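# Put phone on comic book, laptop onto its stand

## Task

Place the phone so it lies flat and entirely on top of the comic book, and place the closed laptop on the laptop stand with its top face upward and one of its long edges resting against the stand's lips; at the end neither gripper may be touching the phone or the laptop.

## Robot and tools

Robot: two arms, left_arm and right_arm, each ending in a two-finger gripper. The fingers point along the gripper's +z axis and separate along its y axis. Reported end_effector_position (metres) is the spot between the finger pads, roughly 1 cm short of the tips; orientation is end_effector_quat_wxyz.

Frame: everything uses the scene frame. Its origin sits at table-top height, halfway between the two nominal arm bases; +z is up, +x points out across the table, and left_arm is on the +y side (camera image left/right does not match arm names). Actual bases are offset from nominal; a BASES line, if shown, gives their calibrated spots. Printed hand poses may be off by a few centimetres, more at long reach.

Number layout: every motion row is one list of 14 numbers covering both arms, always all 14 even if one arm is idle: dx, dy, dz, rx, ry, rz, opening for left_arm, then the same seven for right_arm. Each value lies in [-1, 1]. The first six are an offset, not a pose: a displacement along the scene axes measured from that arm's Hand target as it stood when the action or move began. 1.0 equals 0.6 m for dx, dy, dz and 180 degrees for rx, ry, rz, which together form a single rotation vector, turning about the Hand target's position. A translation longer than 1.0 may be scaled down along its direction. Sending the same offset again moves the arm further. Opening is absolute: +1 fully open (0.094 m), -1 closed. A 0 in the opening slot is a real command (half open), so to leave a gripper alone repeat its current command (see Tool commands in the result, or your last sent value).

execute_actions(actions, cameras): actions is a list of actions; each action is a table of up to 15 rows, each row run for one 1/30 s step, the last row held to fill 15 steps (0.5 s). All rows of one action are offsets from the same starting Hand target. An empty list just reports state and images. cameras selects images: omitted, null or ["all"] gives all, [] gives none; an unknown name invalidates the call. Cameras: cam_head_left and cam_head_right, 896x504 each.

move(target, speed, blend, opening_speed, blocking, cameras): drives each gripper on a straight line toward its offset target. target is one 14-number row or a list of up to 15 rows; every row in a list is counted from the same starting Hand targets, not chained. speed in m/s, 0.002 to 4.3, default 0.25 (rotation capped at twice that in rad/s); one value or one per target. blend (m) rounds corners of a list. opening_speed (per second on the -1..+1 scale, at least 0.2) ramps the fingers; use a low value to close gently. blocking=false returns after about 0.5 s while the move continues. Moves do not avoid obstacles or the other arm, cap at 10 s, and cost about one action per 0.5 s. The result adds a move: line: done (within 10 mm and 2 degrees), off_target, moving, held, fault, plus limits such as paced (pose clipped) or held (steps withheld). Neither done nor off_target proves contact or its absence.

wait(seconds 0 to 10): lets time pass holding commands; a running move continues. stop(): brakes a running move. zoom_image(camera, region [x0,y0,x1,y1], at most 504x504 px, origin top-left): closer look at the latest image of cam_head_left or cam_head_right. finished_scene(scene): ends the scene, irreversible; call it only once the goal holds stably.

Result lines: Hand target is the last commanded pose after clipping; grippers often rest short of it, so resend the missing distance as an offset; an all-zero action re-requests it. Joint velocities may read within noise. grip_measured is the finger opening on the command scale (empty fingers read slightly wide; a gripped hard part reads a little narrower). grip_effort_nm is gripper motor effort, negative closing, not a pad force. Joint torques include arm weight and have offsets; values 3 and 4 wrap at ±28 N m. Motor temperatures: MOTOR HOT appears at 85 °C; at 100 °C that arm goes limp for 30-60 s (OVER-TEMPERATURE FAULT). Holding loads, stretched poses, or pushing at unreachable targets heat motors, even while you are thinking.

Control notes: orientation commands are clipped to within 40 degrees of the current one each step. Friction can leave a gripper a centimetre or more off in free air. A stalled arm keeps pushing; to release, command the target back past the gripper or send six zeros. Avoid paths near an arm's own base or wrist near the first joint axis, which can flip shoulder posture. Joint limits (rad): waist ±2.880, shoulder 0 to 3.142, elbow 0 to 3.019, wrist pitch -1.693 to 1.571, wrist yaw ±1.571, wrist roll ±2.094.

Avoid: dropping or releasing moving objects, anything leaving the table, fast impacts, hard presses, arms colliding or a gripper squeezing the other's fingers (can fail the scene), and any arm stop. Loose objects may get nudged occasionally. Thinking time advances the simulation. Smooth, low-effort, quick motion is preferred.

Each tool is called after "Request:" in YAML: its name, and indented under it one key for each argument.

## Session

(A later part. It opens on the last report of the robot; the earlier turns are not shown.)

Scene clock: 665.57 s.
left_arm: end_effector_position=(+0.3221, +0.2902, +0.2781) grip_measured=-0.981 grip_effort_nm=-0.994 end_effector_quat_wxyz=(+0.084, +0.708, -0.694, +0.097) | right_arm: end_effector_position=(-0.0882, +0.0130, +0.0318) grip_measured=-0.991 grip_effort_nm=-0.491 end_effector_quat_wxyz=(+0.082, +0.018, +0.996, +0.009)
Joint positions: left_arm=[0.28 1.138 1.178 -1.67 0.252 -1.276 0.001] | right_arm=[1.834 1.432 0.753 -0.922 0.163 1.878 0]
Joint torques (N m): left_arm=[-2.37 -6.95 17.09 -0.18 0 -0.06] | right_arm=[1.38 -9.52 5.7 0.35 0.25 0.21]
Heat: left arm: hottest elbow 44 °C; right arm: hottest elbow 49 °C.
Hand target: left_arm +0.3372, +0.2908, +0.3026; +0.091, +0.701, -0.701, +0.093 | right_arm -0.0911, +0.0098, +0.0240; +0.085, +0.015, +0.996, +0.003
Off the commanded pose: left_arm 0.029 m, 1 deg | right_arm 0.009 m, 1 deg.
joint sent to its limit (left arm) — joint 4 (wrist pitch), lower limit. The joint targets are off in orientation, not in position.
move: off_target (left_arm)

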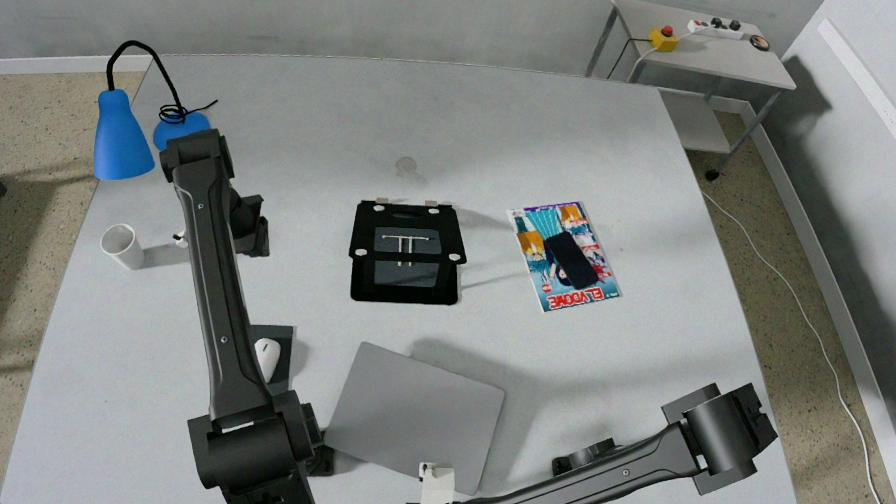

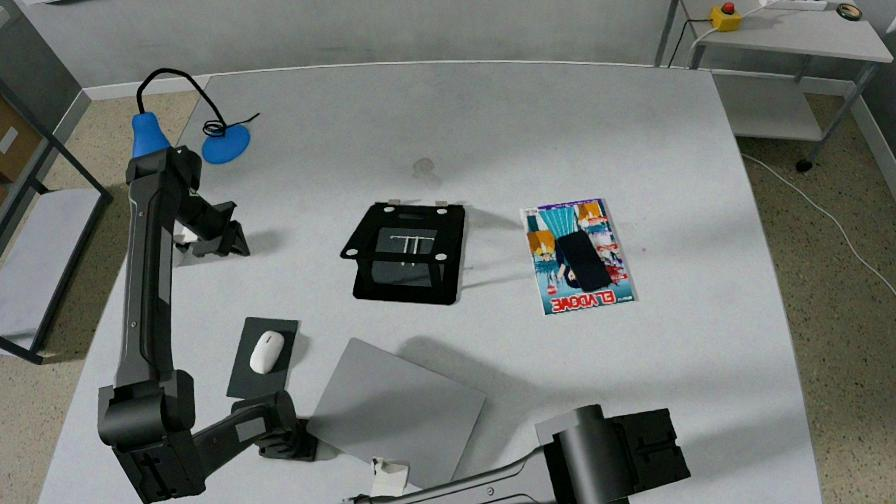

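Request:
zoom_image:
  camera: "cam_head_left"
  region: [300, 400, 380, 480]

Request:
zoom_image:
  camera: "cam_head_right"
  region: [280, 380, 380, 480]

Request:
zoom_image:
  camera: "cam_head_left"
  region: [450, 370, 550, 504]

Scaled by 6.300.

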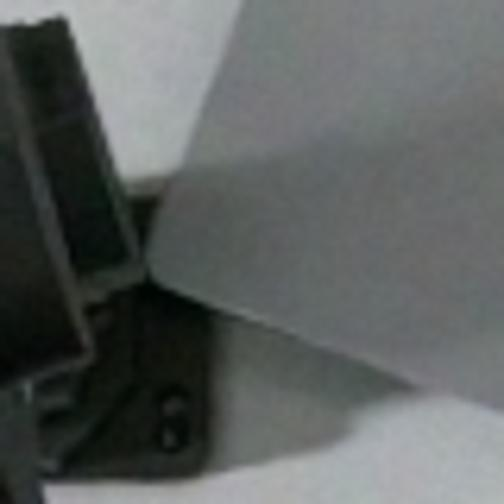

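Scaled by 5.040.

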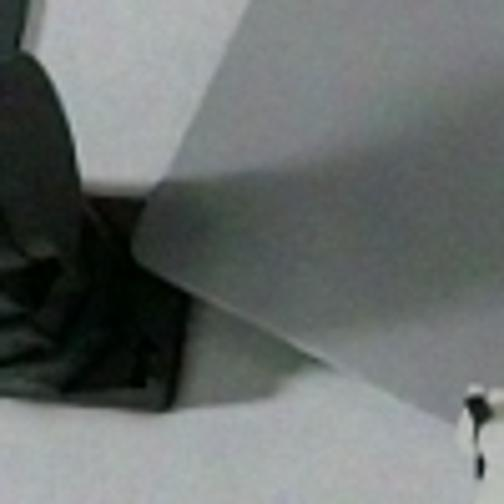

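Scaled by 3.761.

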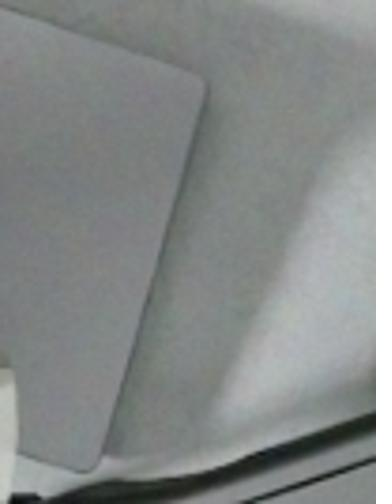

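Request:
move:
  target:
    - [0,0,0,0,0,0,-1, 0.0,-0.01,-0.02,0,0,0,-1]
    - [0,0,0,0,0,0,-1, 0.2,-0.02,-0.02,0,0,0,-1]
  speed: [0.1,0.08]

Request:
zoom_image:
  camera: "cam_head_left"
  region: [310, 300, 570, 480]

Request:
zoom_image:
  camera: "cam_head_right"
  region: [290, 300, 550, 480]

Scene clock: 695.53 s.
left_arm: end_effector_position=(+0.3221, +0.2902, +0.2781) grip_measured=-0.981 grip_effort_nm=-0.994 end_effector_quat_wxyz=(+0.084, +0.708, -0.694, +0.097) | right_arm: end_effector_position=(+0.0214, -0.0008, +0.0111) grip_measured=-0.991 grip_effort_nm=-0.486 end_effector_quat_wxyz=(+0.081, +0.009, +0.997, -0.005)
Joint positions: left_arm=[0.28 1.138 1.178 -1.67 0.252 -1.276 0.001] | right_arm=[1.495 1.419 0.669 -0.82 0.163 1.518 0]
Joint torques (N m): left_arm=[-2.43 -7.41 16.79 -0.32 -0.06 -0.1] | right_arm=[-0.85 -11.63 5.14 0.62 0.45 0.09]
Motor temperatures (°C): left_arm=[23 27 47 24 32 24 29] | right_arm=[26 32 42 25 29 23 26]
Heat: left arm: hottest elbow 47 °C; right arm: hottest elbow 42 °C.
Hand target: left_arm +0.3372, +0.2908, +0.3026; +0.091, +0.701, -0.701, +0.093 | right_arm +0.0290, -0.0022, +0.0120; +0.085, +0.015, +0.996, +0.003
Off the commanded pose: left_arm 0.029 m, 1 deg | right_arm 0.008 m, 1 deg.
joint sent to its limit (left arm) — joint 4 (wrist pitch), lower limit. The joint targets are off in orientation, not in position.
move: off_target (left_arm)

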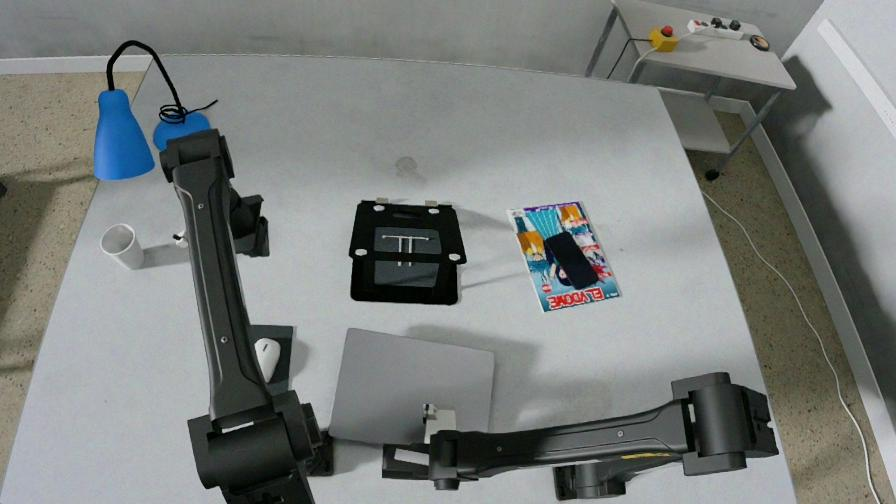

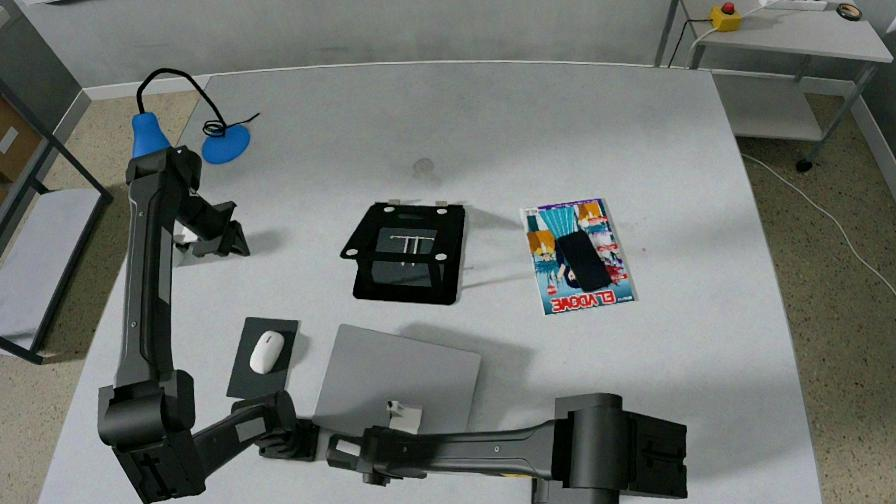

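Scaled by 1.938.

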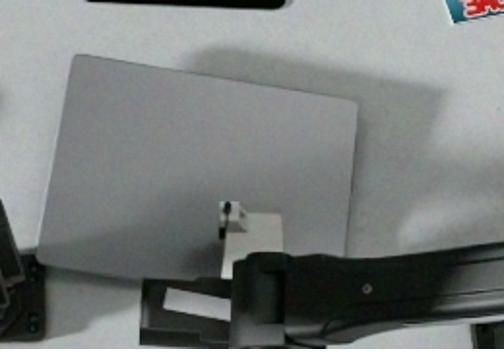

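Scaled by 1.938.

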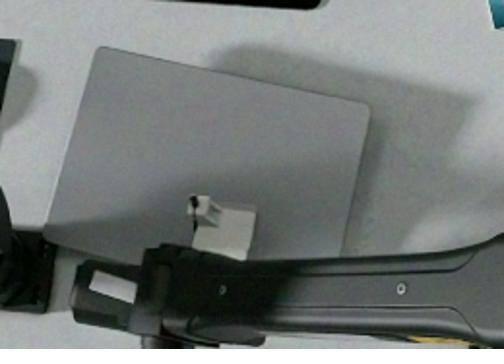

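Request:
move:
  target: [0,0,0,0,0,0,-1, 0.1,0.0,0.0,0,0,0,-1]
  speed: 0.08

Request:
zoom_image:
  camera: "cam_head_left"
  region: [310, 280, 570, 460]

Scene clock: 699.70 s.
left_arm: end_effector_position=(+0.3221, +0.2902, +0.2781) grip_measured=-0.981 grip_effort_nm=-0.994 end_effector_quat_wxyz=(+0.084, +0.708, -0.694, +0.097) | right_arm: end_effector_position=(+0.0798, -0.0087, +0.0112) grip_measured=-0.991 grip_effort_nm=-0.486 end_effector_quat_wxyz=(+0.080, +0.009, +0.997, -0.005)
Joint positions: left_arm=[0.28 1.138 1.178 -1.67 0.252 -1.276 0.001] | right_arm=[1.304 1.419 0.669 -0.79 0.157 1.326 0]
Joint torques (N m): left_arm=[-2.43 -7.82 16.83 -0.25 -0.06 -0.07] | right_arm=[-0.79 -9.93 6.86 0.72 0.42 0.09]
Heat: left arm: hottest elbow 47 °C; right arm: hottest elbow 42 °C.
Hand target: left_arm +0.3372, +0.2908, +0.3026; +0.091, +0.701, -0.701, +0.093 | right_arm +0.0889, -0.0022, +0.0119; +0.085, +0.015, +0.996, +0.003
Off the commanded pose: left_arm 0.029 m, 1 deg | right_arm 0.011 m, 1 deg.
joint sent to its limit (left arm) — joint 4 (wrist pitch), lower limit. The joint targets are off in orientation, not in position.
move: off_target (left_arm, right_arm)

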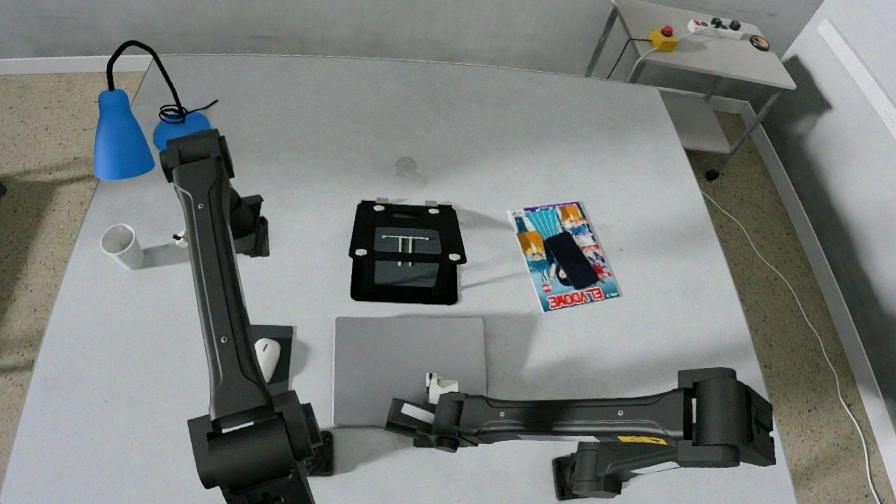

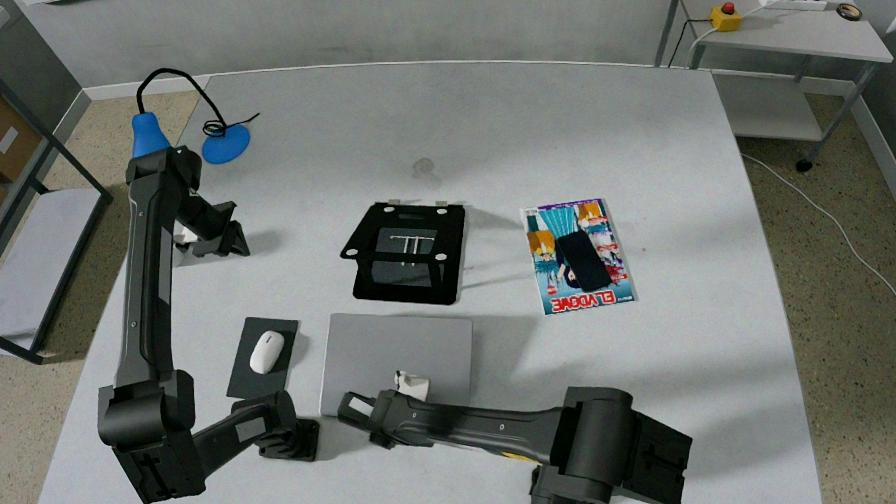

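Scaled by 1.938.

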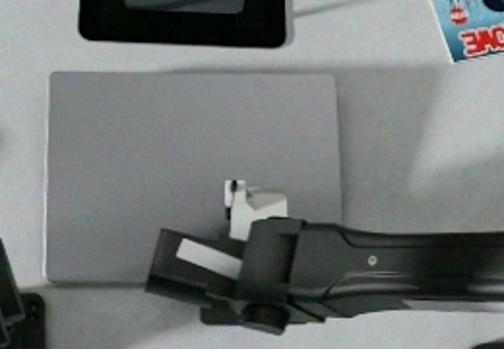

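Request:
move:
  target:
    - [0,0,0,0,0,0,-1, 0.05,0.0,0.0,0,0,0,-1]
    - [-0.08,-0.015,-0.1,-0.03,-0.09,-0.22,-1, -0.04,0.0,0.0,0,0,0,-1]
    - [-0.195,-0.035,-0.305,-0.065,-0.191,-0.463,-1, -0.04,0.0,0.4,0,0,0,-1]
  speed: [0.08,0.2,0.3]
  cameras: ["cam_head_left"]

Request:
move:
  target:
    - [-0.008,-0.058,-0.18,0,0,0,-1, 0.1,-0.4,0.0,0.13,0.02,0.015,-1]
    - [-0.008,-0.13,-0.18,0,0,0,-1, 0.22,-0.5,-0.1,0.276,0.047,0.033,-1]
    - [-0.008,-0.24,-0.18,0,0,0,-1, 0.22,-0.5,-0.1,0.276,0.047,0.033,-1]
  speed: [0.2,0.12,0.07]

Request:
zoom_image:
  camera: "cam_head_left"
  region: [310, 270, 570, 450]

Scene clock: 718.37 s.
left_arm: end_effector_position=(+0.2213, +0.2679, +0.1243) grip_measured=-0.981 grip_effort_nm=-0.994 end_effector_quat_wxyz=(+0.000, +0.004, +0.967, -0.255) | right_arm: end_effector_position=(+0.0654, -0.0173, +0.2273) grip_measured=-0.991 grip_effort_nm=-0.496 end_effector_quat_wxyz=(+0.079, +0.015, +0.996, -0.024)
Joint positions: left_arm=[0.496 1.038 0.644 -1.456 0.441 0.595 0.001] | right_arm=[1.347 1.15 1.063 -1.5 0.164 1.383 0]
Joint torques (N m): left_arm=[0.15 -4.37 8.24 0.25 0.36 0.15] | right_arm=[1.44 -9.41 12.56 -0.29 0.25 0.24]
Heat: left arm: hottest elbow 46 °C; right arm: hottest elbow 40 °C.
Hand target: left_arm +0.2203, +0.2698, +0.1196; +0.000, +0.000, +0.966, -0.259 | right_arm +0.0650, -0.0022, +0.2521; +0.085, +0.015, +0.996, +0.003
Off the commanded pose: left_arm 0.005 m, 1 deg | right_arm 0.029 m, 3 deg.
move: off_target (right_arm)
Images, in order (width x height): cam_head_left 896x504.

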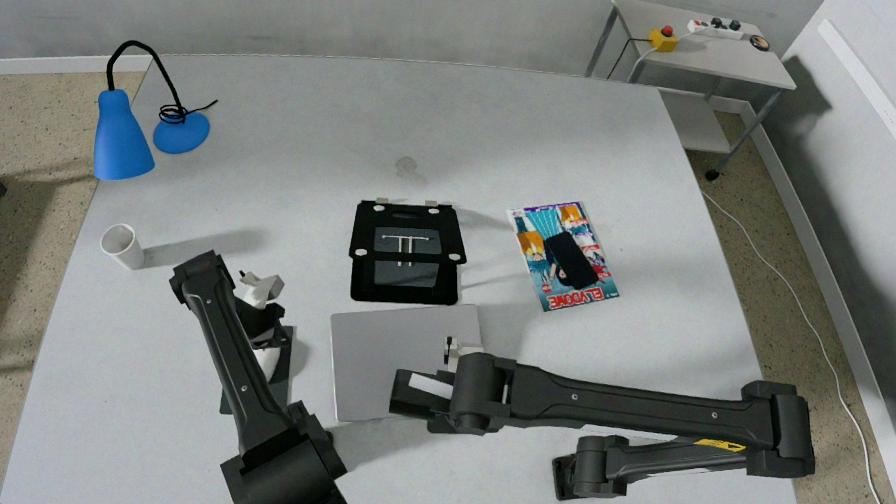

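Scene clock: 723.57 s.
left_arm: end_effector_position=(+0.2163, +0.1341, +0.0100) grip_measured=-0.981 grip_effort_nm=-0.989 end_effector_quat_wxyz=(-0.005, -0.011, +0.968, -0.250) | right_arm: end_effector_position=(+0.1976, -0.2994, +0.1926) grip_measured=-0.991 grip_effort_nm=-0.491 end_effector_quat_wxyz=(+0.018, +0.000, +0.914, +0.405)
Joint positions: left_arm=[-0.161 1.089 0.328 -0.741 0.502 -0.172 0.001] | right_arm=[-0.492 1.13 0.79 -1.673 -0.735 -0.66 0]
Joint torques (N m): left_arm=[-4.37 -5.66 7.32 1.2 0.83 -0.05] | right_arm=[-0.32 -5.6 7.21 -0.83 -0.43 0.04]
Heat: left arm: hottest elbow 44 °C; right arm: hottest elbow 41 °C.
Hand target: left_arm +0.2155, +0.1258, +0.0116; +0.000, +0.000, +0.966, -0.259 | right_arm +0.1969, -0.3022, +0.1920; -0.001, -0.001, +0.906, +0.424
Off the commanded pose: left_arm 0.008 m, 2 deg | right_arm 0.003 m, 3 deg.
joint sent to its limit (right arm) — joint 4 (wrist pitch), lower limit. The joint targets still meet the commanded pose.
move: off_target (right_arm)

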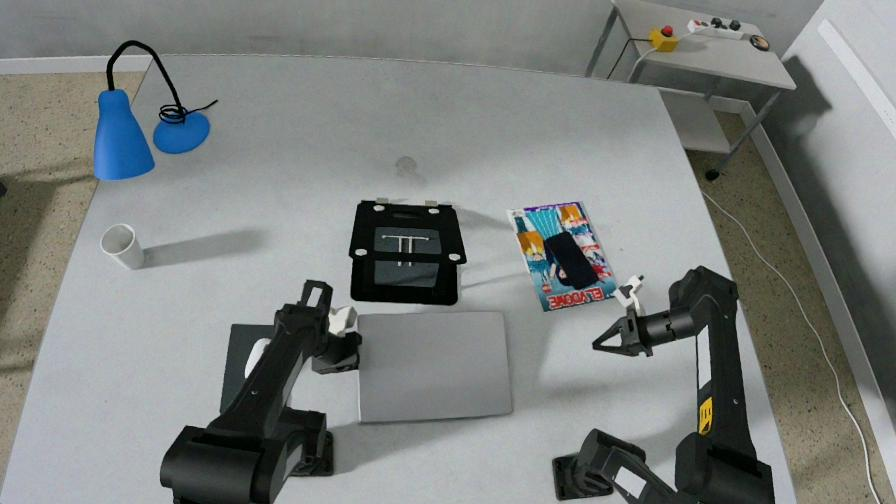

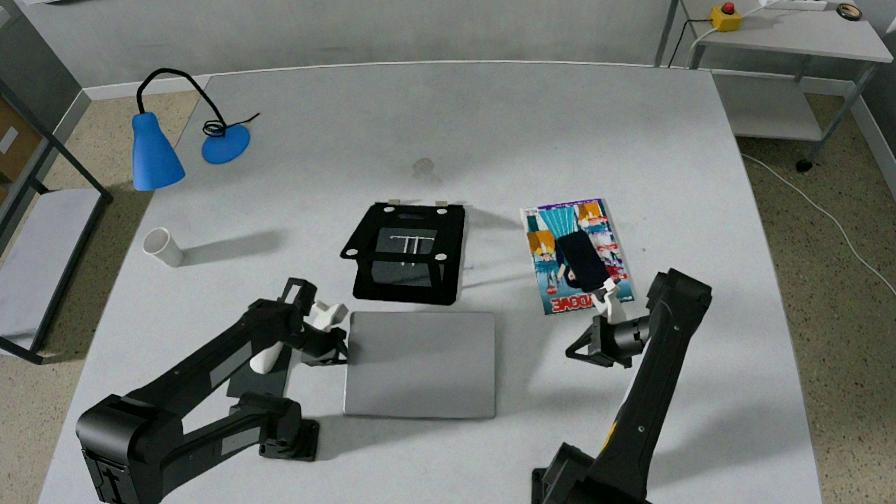

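Scaled by 1.938.

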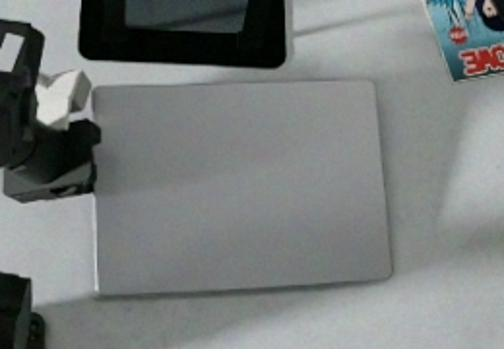

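Request:
move:
  target:
    - [-0.005,0.08,0.05,0,0,0,-0.3, 0.022,0.03,0,0,0,0,-0.3]
    - [-0.008,0.09,0.03,-0.111,0,0,-0.3, 0.022,0.12,-0.27,0,0,0,-0.3]
    - [-0.008,0.09,0.009,-0.111,0,0,-0.3, 0.022,0.13,-0.295,0,0,0,-0.3]
  speed: 0.15

Request:
zoom_image:
  camera: "cam_head_left"
  region: [310, 270, 570, 450]

Request:
zoom_image:
  camera: "cam_head_right"
  region: [290, 270, 550, 450]

Scene clock: 732.57 s.
left_arm: end_effector_position=(+0.1928, +0.1714, +0.0176) grip_measured=-0.302 grip_effort_nm=0.134 end_effector_quat_wxyz=(-0.020, -0.007, +0.903, -0.429) | right_arm: end_effector_position=(+0.2162, -0.2286, +0.0218) grip_measured=-0.301 grip_effort_nm=0.071 end_effector_quat_wxyz=(+0.011, -0.001, +0.906, +0.423)
Joint positions: left_arm=[0.328 1.349 0.346 -1.01 0.798 0.53 0.033] | right_arm=[-0.211 1.44 0.492 -0.834 -0.854 -0.305 0.033]
Joint torques (N m): left_arm=[-0.67 -4.6 7.9 0.46 0.33 0.18] | right_arm=[1.38 -7.18 3.7 0.35 -0.4 0.14]
Motor temperatures (°C): left_arm=[23 26 42 24 32 24 29] | right_arm=[26 31 40 25 28 23 25]
Heat: left arm: hottest elbow 42 °C; right arm: hottest elbow 40 °C.
Hand target: left_arm +0.2107, +0.1798, +0.0170; +0.000, +0.000, +0.906, -0.423 | right_arm +0.2101, -0.2242, +0.0150; +0.000, -0.001, +0.906, +0.424
Off the commanded pose: left_arm 0.020 m, 3 deg | right_arm 0.010 m, 1 deg.
move: off_target (left_arm)

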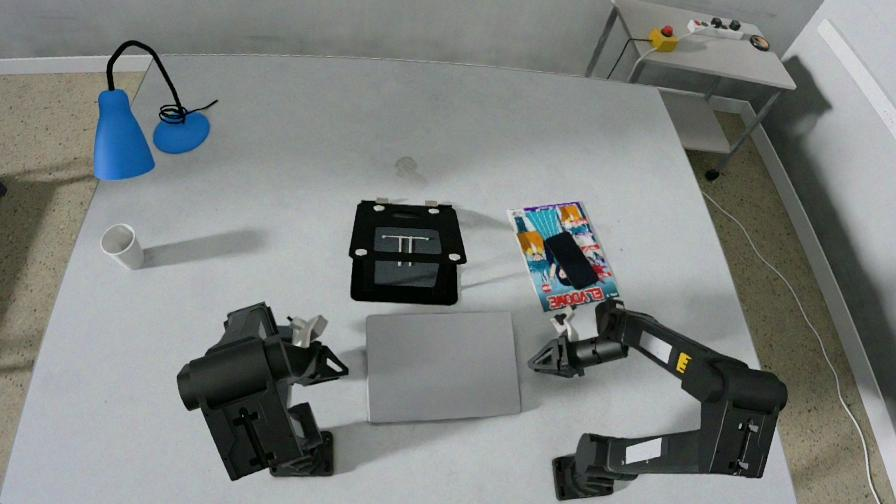

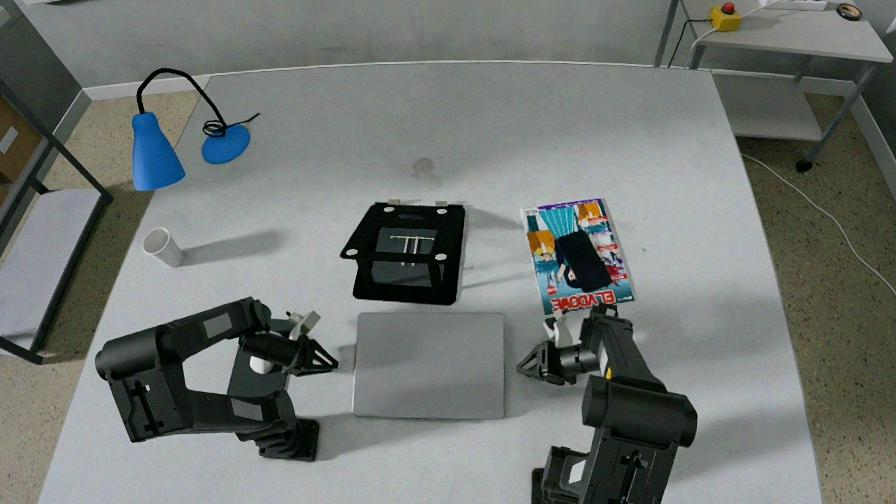

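Scaled by 1.938.

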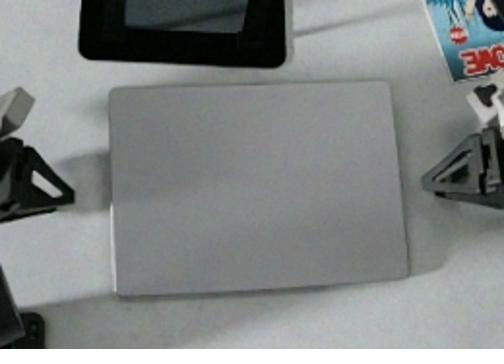

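Scaled by 1.938.

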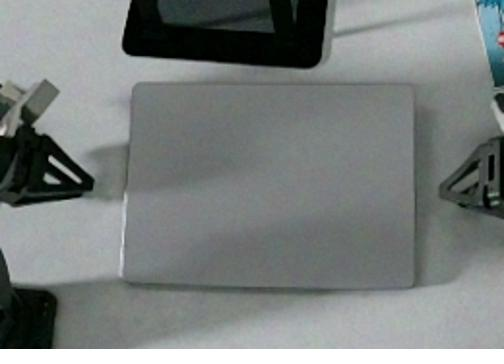

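Request:
move:
  target:
    - [0.0,0,-0.003,0,0,0,-0.3, 0,0,-0.01,0,0,0,-0.3]
    - [0.01,-0.155,-0.003,0,0,0,-0.3, 0,0.105,-0.01,0,0,0,-0.3]
  speed: 0.07

Request:
zoom_image:
  camera: "cam_head_left"
  region: [310, 270, 570, 450]

Request:
zoom_image:
  camera: "cam_head_right"
  region: [290, 270, 550, 450]

Scene clock: 745.27 s.
left_arm: end_effector_position=(+0.2496, +0.1316, +0.0211) grip_measured=-0.302 grip_effort_nm=0.129 end_effector_quat_wxyz=(+0.049, -0.045, +0.918, -0.390) | right_arm: end_effector_position=(+0.2296, -0.1980, +0.0221) grip_measured=-0.301 grip_effort_nm=0.076 end_effector_quat_wxyz=(+0.035, +0.034, +0.911, +0.410)
Joint positions: left_arm=[0.03 1.193 0.313 -0.571 0.801 -0.09 0.033] | right_arm=[-0.072 1.36 0.433 -0.58 -0.846 0.038 0.033]
Joint torques (N m): left_arm=[-11.34 -3.78 3.6 0.68 2.95 -0.06] | right_arm=[8 -5.13 3.29 1.61 -1.34 0.29]
Heat: left arm: hottest elbow 39 °C; right arm: hottest elbow 39 °C.
Hand target: left_arm +0.2167, +0.0868, +0.0152; +0.001, +0.000, +0.906, -0.423 | right_arm +0.2102, -0.1612, +0.0090; +0.000, -0.001, +0.906, +0.424
Off the commanded pose: left_arm 0.056 m, 9 deg | right_arm 0.044 m, 6 deg.
move: off_target (left_arm, right_arm)

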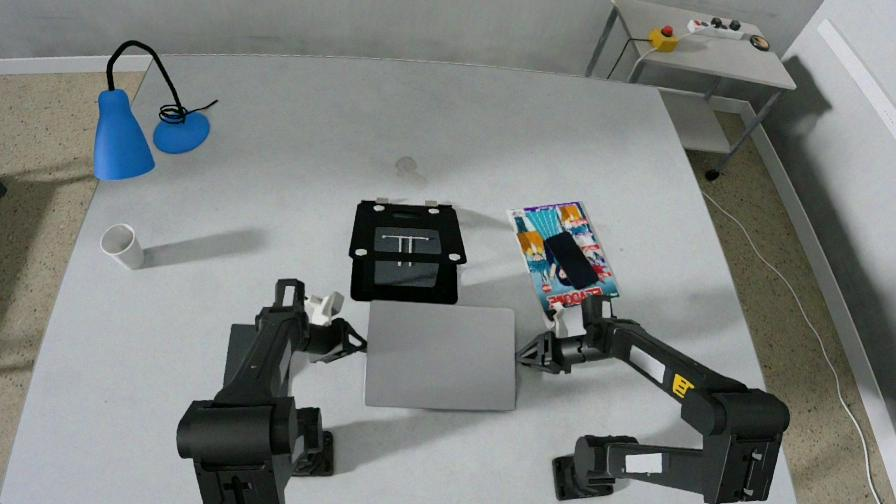

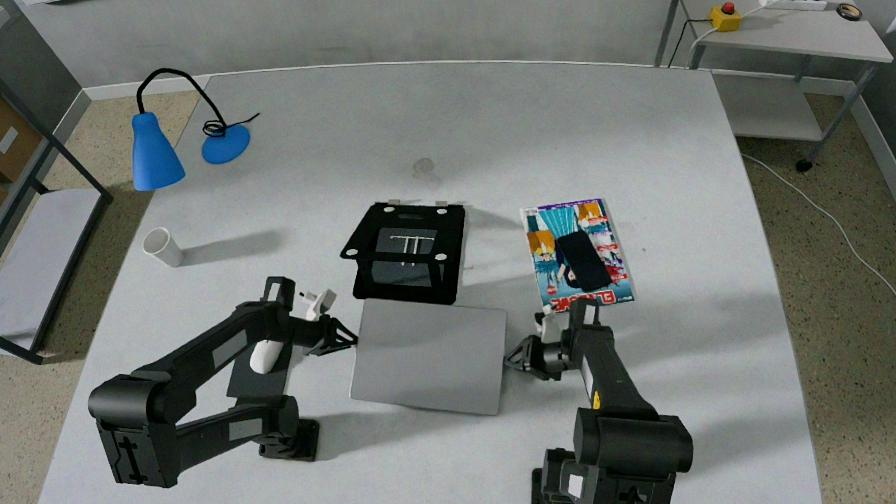

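Scaled by 1.938.

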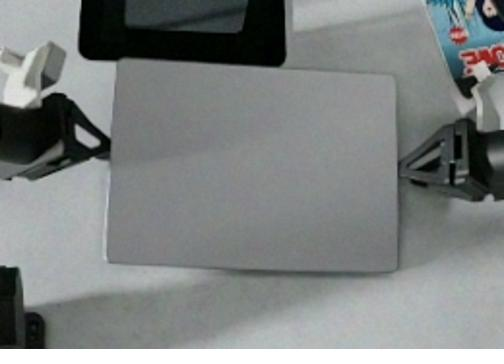

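Scaled by 1.938.

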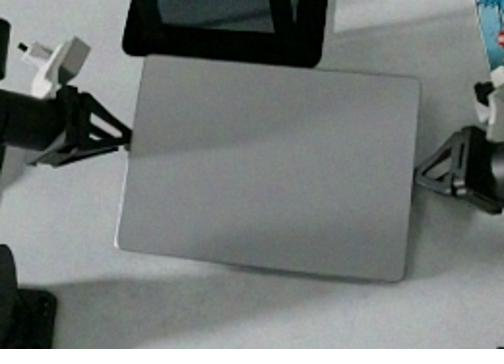

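Request:
move:
  target:
    - [0.03,0.14,0.03,0,0,0,-0.3, 0.02,-0.13,0.03,0,0,0,-0.3]
    - [0.03,0.16,0.15,-0.0434,0.41,0.2867,1, 0.02,-0.15,0.15,0.0434,0.41,-0.2867,1]
    - [0.03,0.16,0.0,-0.0434,0.41,0.2867,1, 0.02,-0.15,0.01,0.0434,0.41,-0.2867,1]
  speed: [0.1,0.25,0.12]

Request:
zoom_image:
  camera: "cam_head_left"
  region: [310, 270, 570, 450]

Request:
zoom_image:
  camera: "cam_head_right"
  region: [290, 270, 550, 450]

Scene clock: 775.47 s.
left_arm: end_effector_position=(+0.2391, +0.1816, +0.0576) grip_measured=+0.998 grip_effort_nm=0.129 end_effector_quat_wxyz=(+0.361, +0.630, -0.595, +0.346) | right_arm: end_effector_position=(+0.2271, -0.2497, +0.0527) grip_measured=+0.999 grip_effort_nm=0.066 end_effector_quat_wxyz=(-0.354, +0.618, +0.603, +0.360)
Joint positions: left_arm=[0.374 1.447 0.501 -1.212 0.927 -0.925 0.094] | right_arm=[-0.346 1.547 0.603 -1.137 -0.974 0.979 0.094]
Joint torques (N m): left_arm=[0.44 0.97 1.87 3.67 -0.36 0.8] | right_arm=[-0.09 -2.55 2.3 2.48 0.39 -0.19]
Motor temperatures (°C): left_arm=[23 26 36 24 40 24 28] | right_arm=[27 31 37 25 29 23 25]
Heat: left arm: hottest wrist yaw 40 °C; right arm: hottest elbow 37 °C.
Hand target: left_arm +0.2347, +0.1828, +0.0151; +0.354, +0.612, -0.613, +0.353 | right_arm +0.2222, -0.2512, +0.0150; -0.353, +0.612, +0.612, +0.355
Off the commanded pose: left_arm 0.043 m, 3 deg | right_arm 0.038 m, 1 deg.
move: off_target (left_arm, right_arm); target 2's new opening was sent with left_arm's hand 0.023 m and 2 deg from that target

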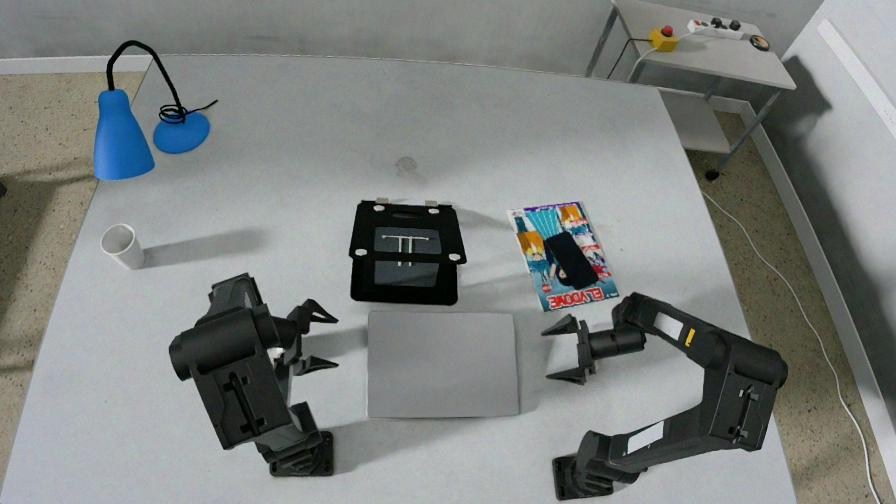

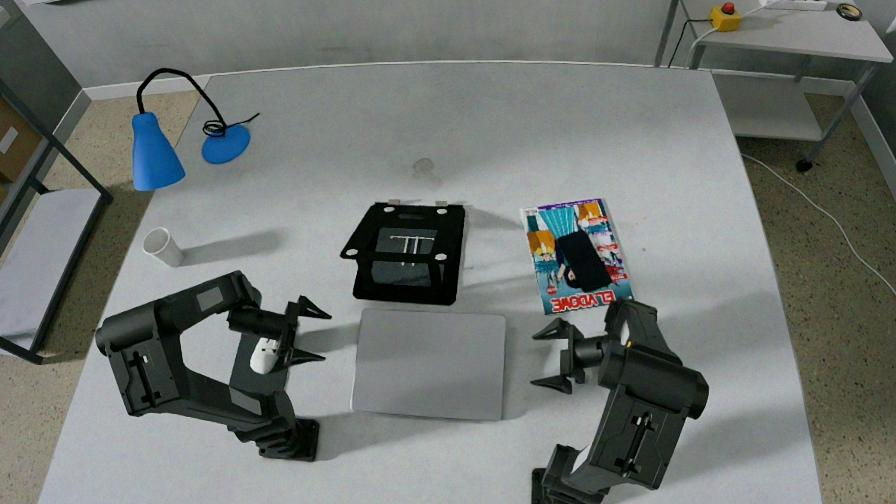

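Scaled by 1.938.

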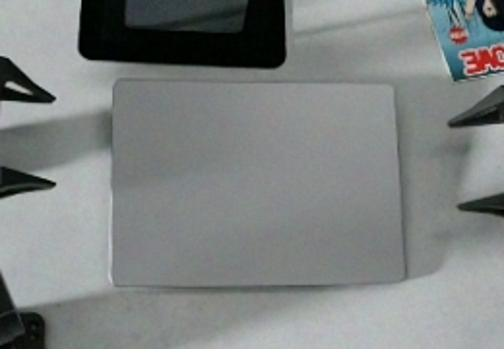

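Scaled by 1.938.

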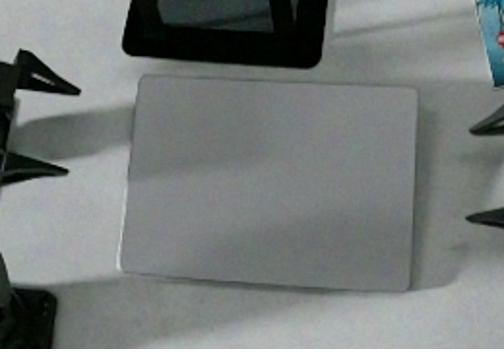

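Request:
move:
  target:
    - [0,0.0,0.2,0,0,0,1, 0,0,0.2,0,0,0,1]
    - [-0.04,-0.02,0.3,0,-0.422,-0.268,1, -0.03,0.03,0.3,0,-0.422,0.268,1]
    - [-0.04,-0.02,0.3,0,-0.8437,-0.5365,1, -0.03,0.03,0.3,0,-0.8437,0.5365,1]
    - [-0.04,-0.015,0.06,0,-0.8437,-0.5365,1, -0.03,0.03,0.06,0,-0.8437,0.5365,1]
  speed: [0.2,0.4,0.4,0.15]

Request:
zoom_image:
  camera: "cam_head_left"
  region: [310, 270, 570, 450]

Request:
zoom_image:
  camera: "cam_head_right"
  region: [290, 270, 550, 450]

Scene clock: 794.40 s.
left_arm: end_effector_position=(+0.2130, +0.1739, +0.0542) grip_measured=+0.998 grip_effort_nm=0.110 end_effector_quat_wxyz=(+0.314, +0.620, +0.648, -0.311) | right_arm: end_effector_position=(+0.2083, -0.2360, +0.0567) grip_measured=+0.999 grip_effort_nm=0.042 end_effector_quat_wxyz=(-0.331, +0.632, -0.624, -0.318)
Joint positions: left_arm=[0.335 1.245 0.406 -1.137 0.846 2.073 0.094] | right_arm=[-0.28 1.39 0.529 -1.058 -0.908 -2.029 0.094]
Joint torques (N m): left_arm=[-1.79 -4.89 5.7 -0.17 0.58 0.12] | right_arm=[0.85 -6.71 4.21 -0.17 -0.53 0.22]
Motor temperatures (°C): left_arm=[23 26 36 24 35 24 28] | right_arm=[27 31 37 25 28 23 25]
Heat: left arm: hottest elbow 36 °C; right arm: hottest elbow 37 °C.
Hand target: left_arm +0.2106, +0.1738, +0.0511; +0.328, +0.627, +0.627, -0.327 | right_arm +0.2042, -0.2333, +0.0510; -0.326, +0.628, -0.627, -0.327
Off the commanded pose: left_arm 0.004 m, 4 deg | right_arm 0.008 m, 1 deg.
joint sent to its limit (left arm) — joint 6 (wrist roll), upper limit. The joint targets are off in orientation, not in position.
move: off_target (left_arm)

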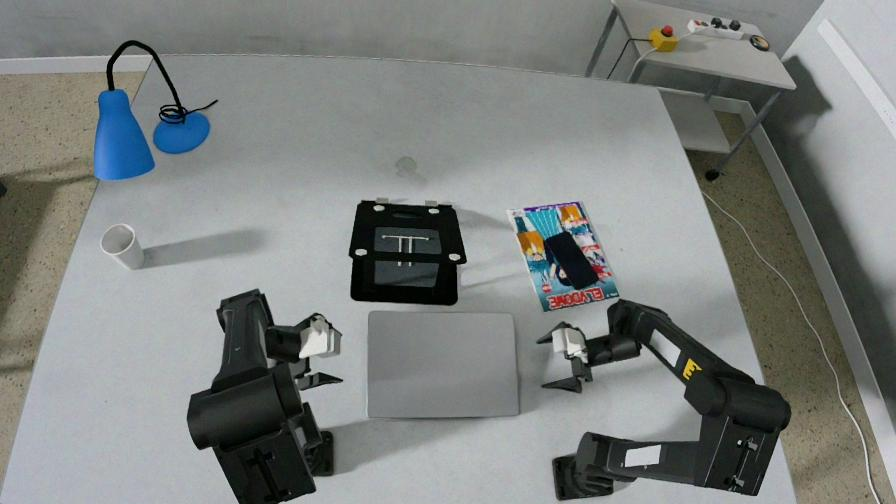

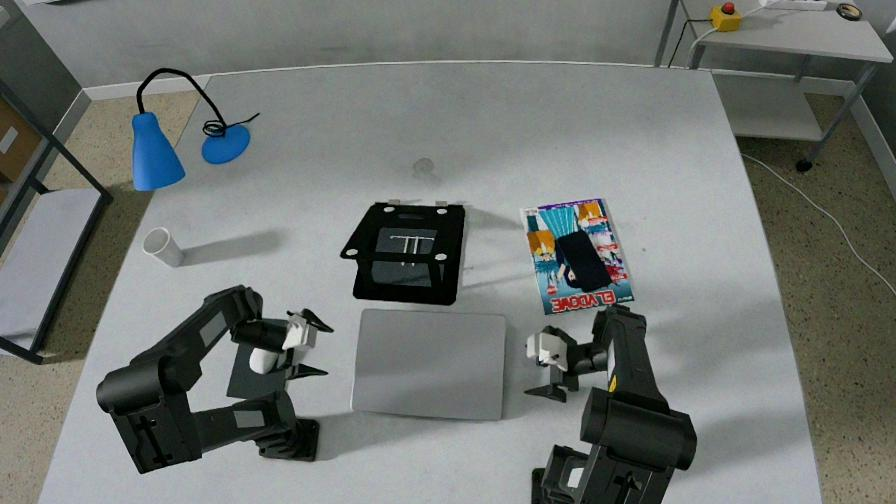

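Scaled by 1.938.

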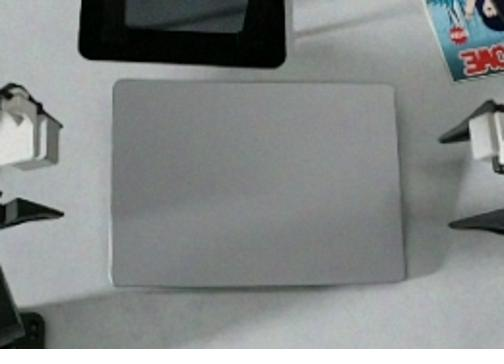

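Scaled by 1.938.

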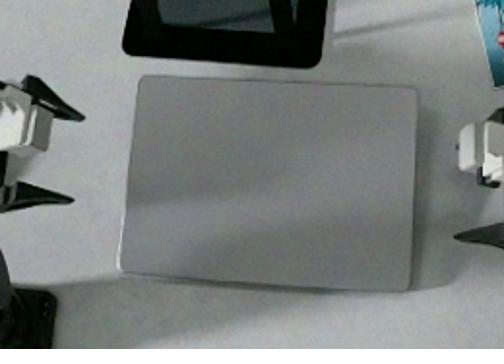

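Request:
move:
  target: [-0.015,0.0,-0.065,0,0,0,1, 0,0,-0.07,0,0,0,1]
  speed: 0.08

Request:
zoom_image:
  camera: "cam_head_left"
  region: [310, 270, 570, 450]

Scene clock: 799.57 s.
left_arm: end_effector_position=(+0.2047, +0.1720, +0.0153) grip_measured=+0.998 grip_effort_nm=0.110 end_effector_quat_wxyz=(+0.311, +0.621, +0.649, -0.310) | right_arm: end_effector_position=(+0.2095, -0.2363, +0.0144) grip_measured=+0.999 grip_effort_nm=0.042 end_effector_quat_wxyz=(-0.331, +0.632, -0.624, -0.317)
Joint positions: left_arm=[0.336 1.371 0.347 -0.952 0.837 2.073 0.094] | right_arm=[-0.28 1.533 0.499 -0.884 -0.908 -2.029 0.094]
Joint torques (N m): left_arm=[-0.44 -4.95 4.04 -0.09 0.43 0.1] | right_arm=[0.91 -7.65 2.96 -0.02 -0.53 0.21]
Heat: left arm: hottest elbow 35 °C; right arm: hottest elbow 37 °C.
Hand target: left_arm +0.2016, +0.1738, +0.0121; +0.328, +0.626, +0.627, -0.327 | right_arm +0.2041, -0.2333, +0.0090; -0.326, +0.628, -0.627, -0.327
Off the commanded pose: left_arm 0.005 m, 4 deg | right_arm 0.008 m, 1 deg.
joint sent to its limit (left arm) — joint 6 (wrist roll), upper limit. The joint targets are off in orientation, not in position.
move: off_target (left_arm)

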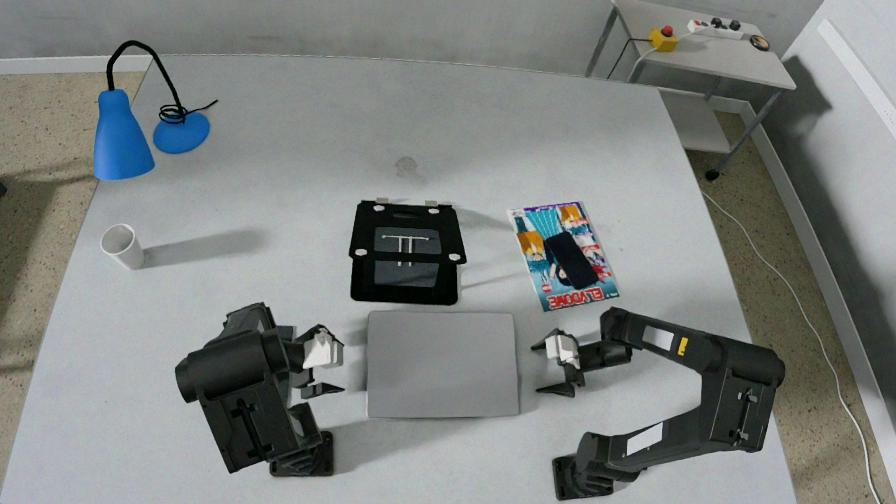

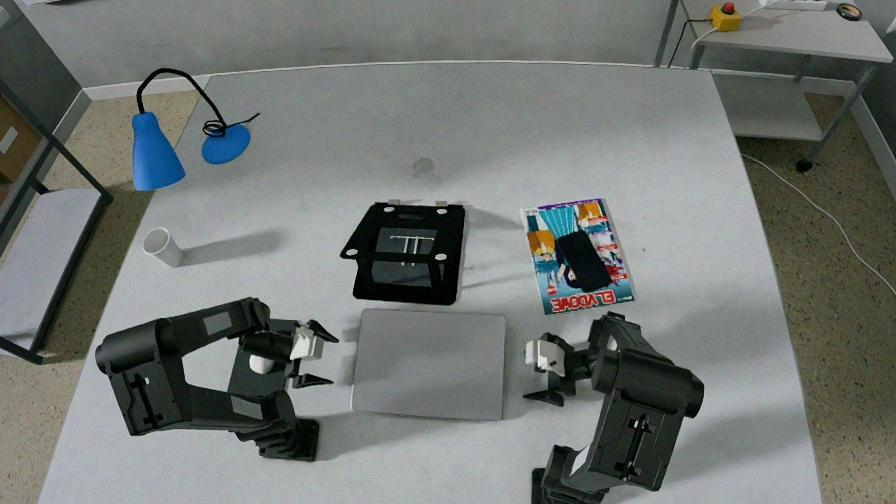

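Scaled by 1.938.

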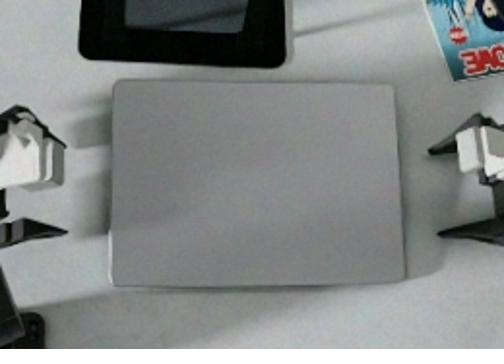

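Request:
move:
  target:
    - [0,0,-0.014,0,0,0,1, 0,0,-0.012,0,0,0,1]
    - [0.015,-0.125,-0.016,0,0,0,1, 0.005,0.085,-0.014,0,0,0,1]
  speed: 0.05

Request:
zoom_image:
  camera: "cam_head_left"
  region: [310, 270, 570, 450]

Request:
zoom_image:
  camera: "cam_head_right"
  region: [290, 270, 550, 450]

Scene clock: 806.73 s.
left_arm: end_effector_position=(+0.2179, +0.1181, +0.0092) grip_measured=+0.999 grip_effort_nm=0.090 end_effector_quat_wxyz=(+0.332, +0.618, +0.640, -0.314) | right_arm: end_effector_position=(+0.2203, -0.2008, +0.0119) grip_measured=+0.999 grip_effort_nm=0.037 end_effector_quat_wxyz=(-0.337, +0.620, -0.637, -0.310)
Joint positions: left_arm=[0.056 1.325 0.276 -0.578 0.947 1.65 0.094] | right_arm=[-0.132 1.482 0.447 -0.636 -0.947 -1.722 0.094]
Joint torques (N m): left_arm=[-7.88 -4.54 3.23 2.78 1.16 -0.54] | right_arm=[4.72 -6.65 2.15 1.69 -0.81 0.42]
Heat: left arm: hottest elbow 35 °C; right arm: hottest elbow 36 °C.
Hand target: left_arm +0.2106, +0.0988, +0.0025; +0.328, +0.626, +0.627, -0.327 | right_arm +0.2070, -0.1822, +0.0006; -0.326, +0.628, -0.627, -0.327
Off the commanded pose: left_arm 0.022 m, 2 deg | right_arm 0.025 m, 3 deg.
move: off_target (left_arm, right_arm)

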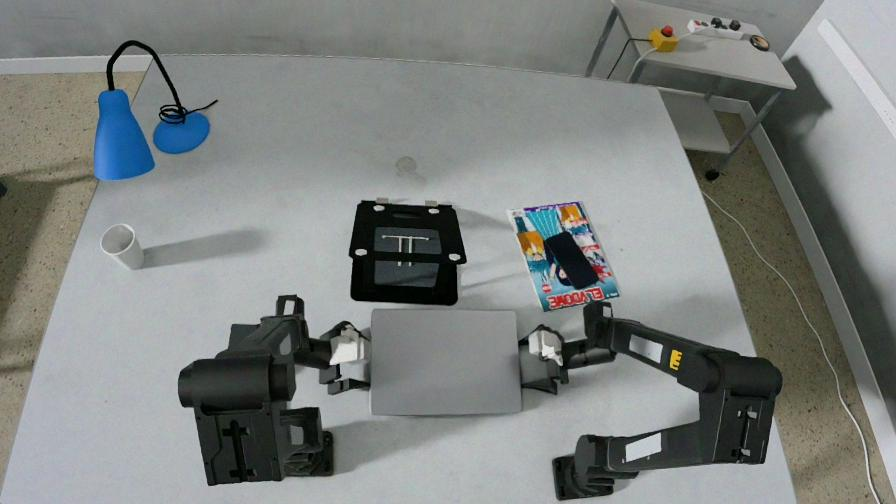

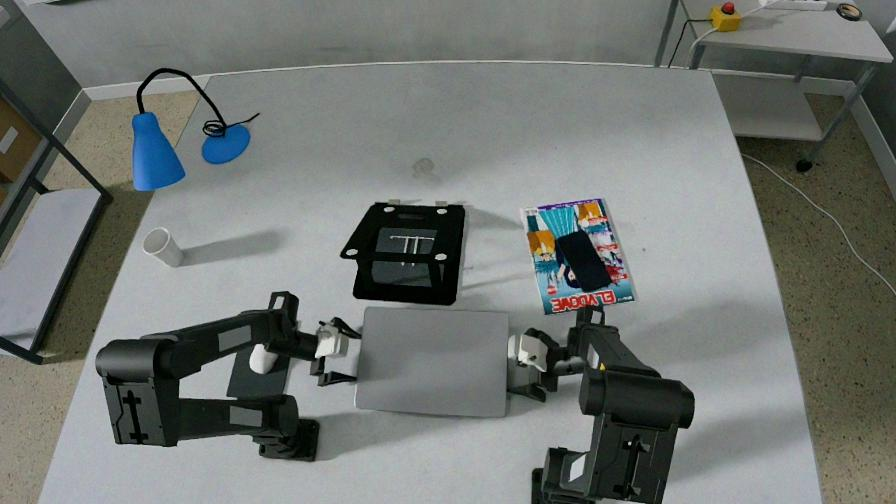

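Scaled by 1.938.

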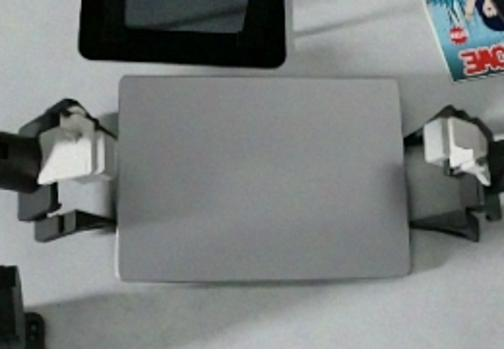

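Scaled by 1.938.

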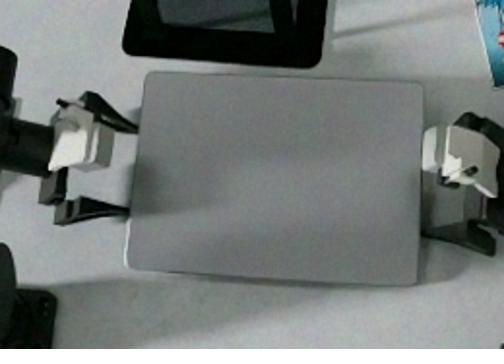

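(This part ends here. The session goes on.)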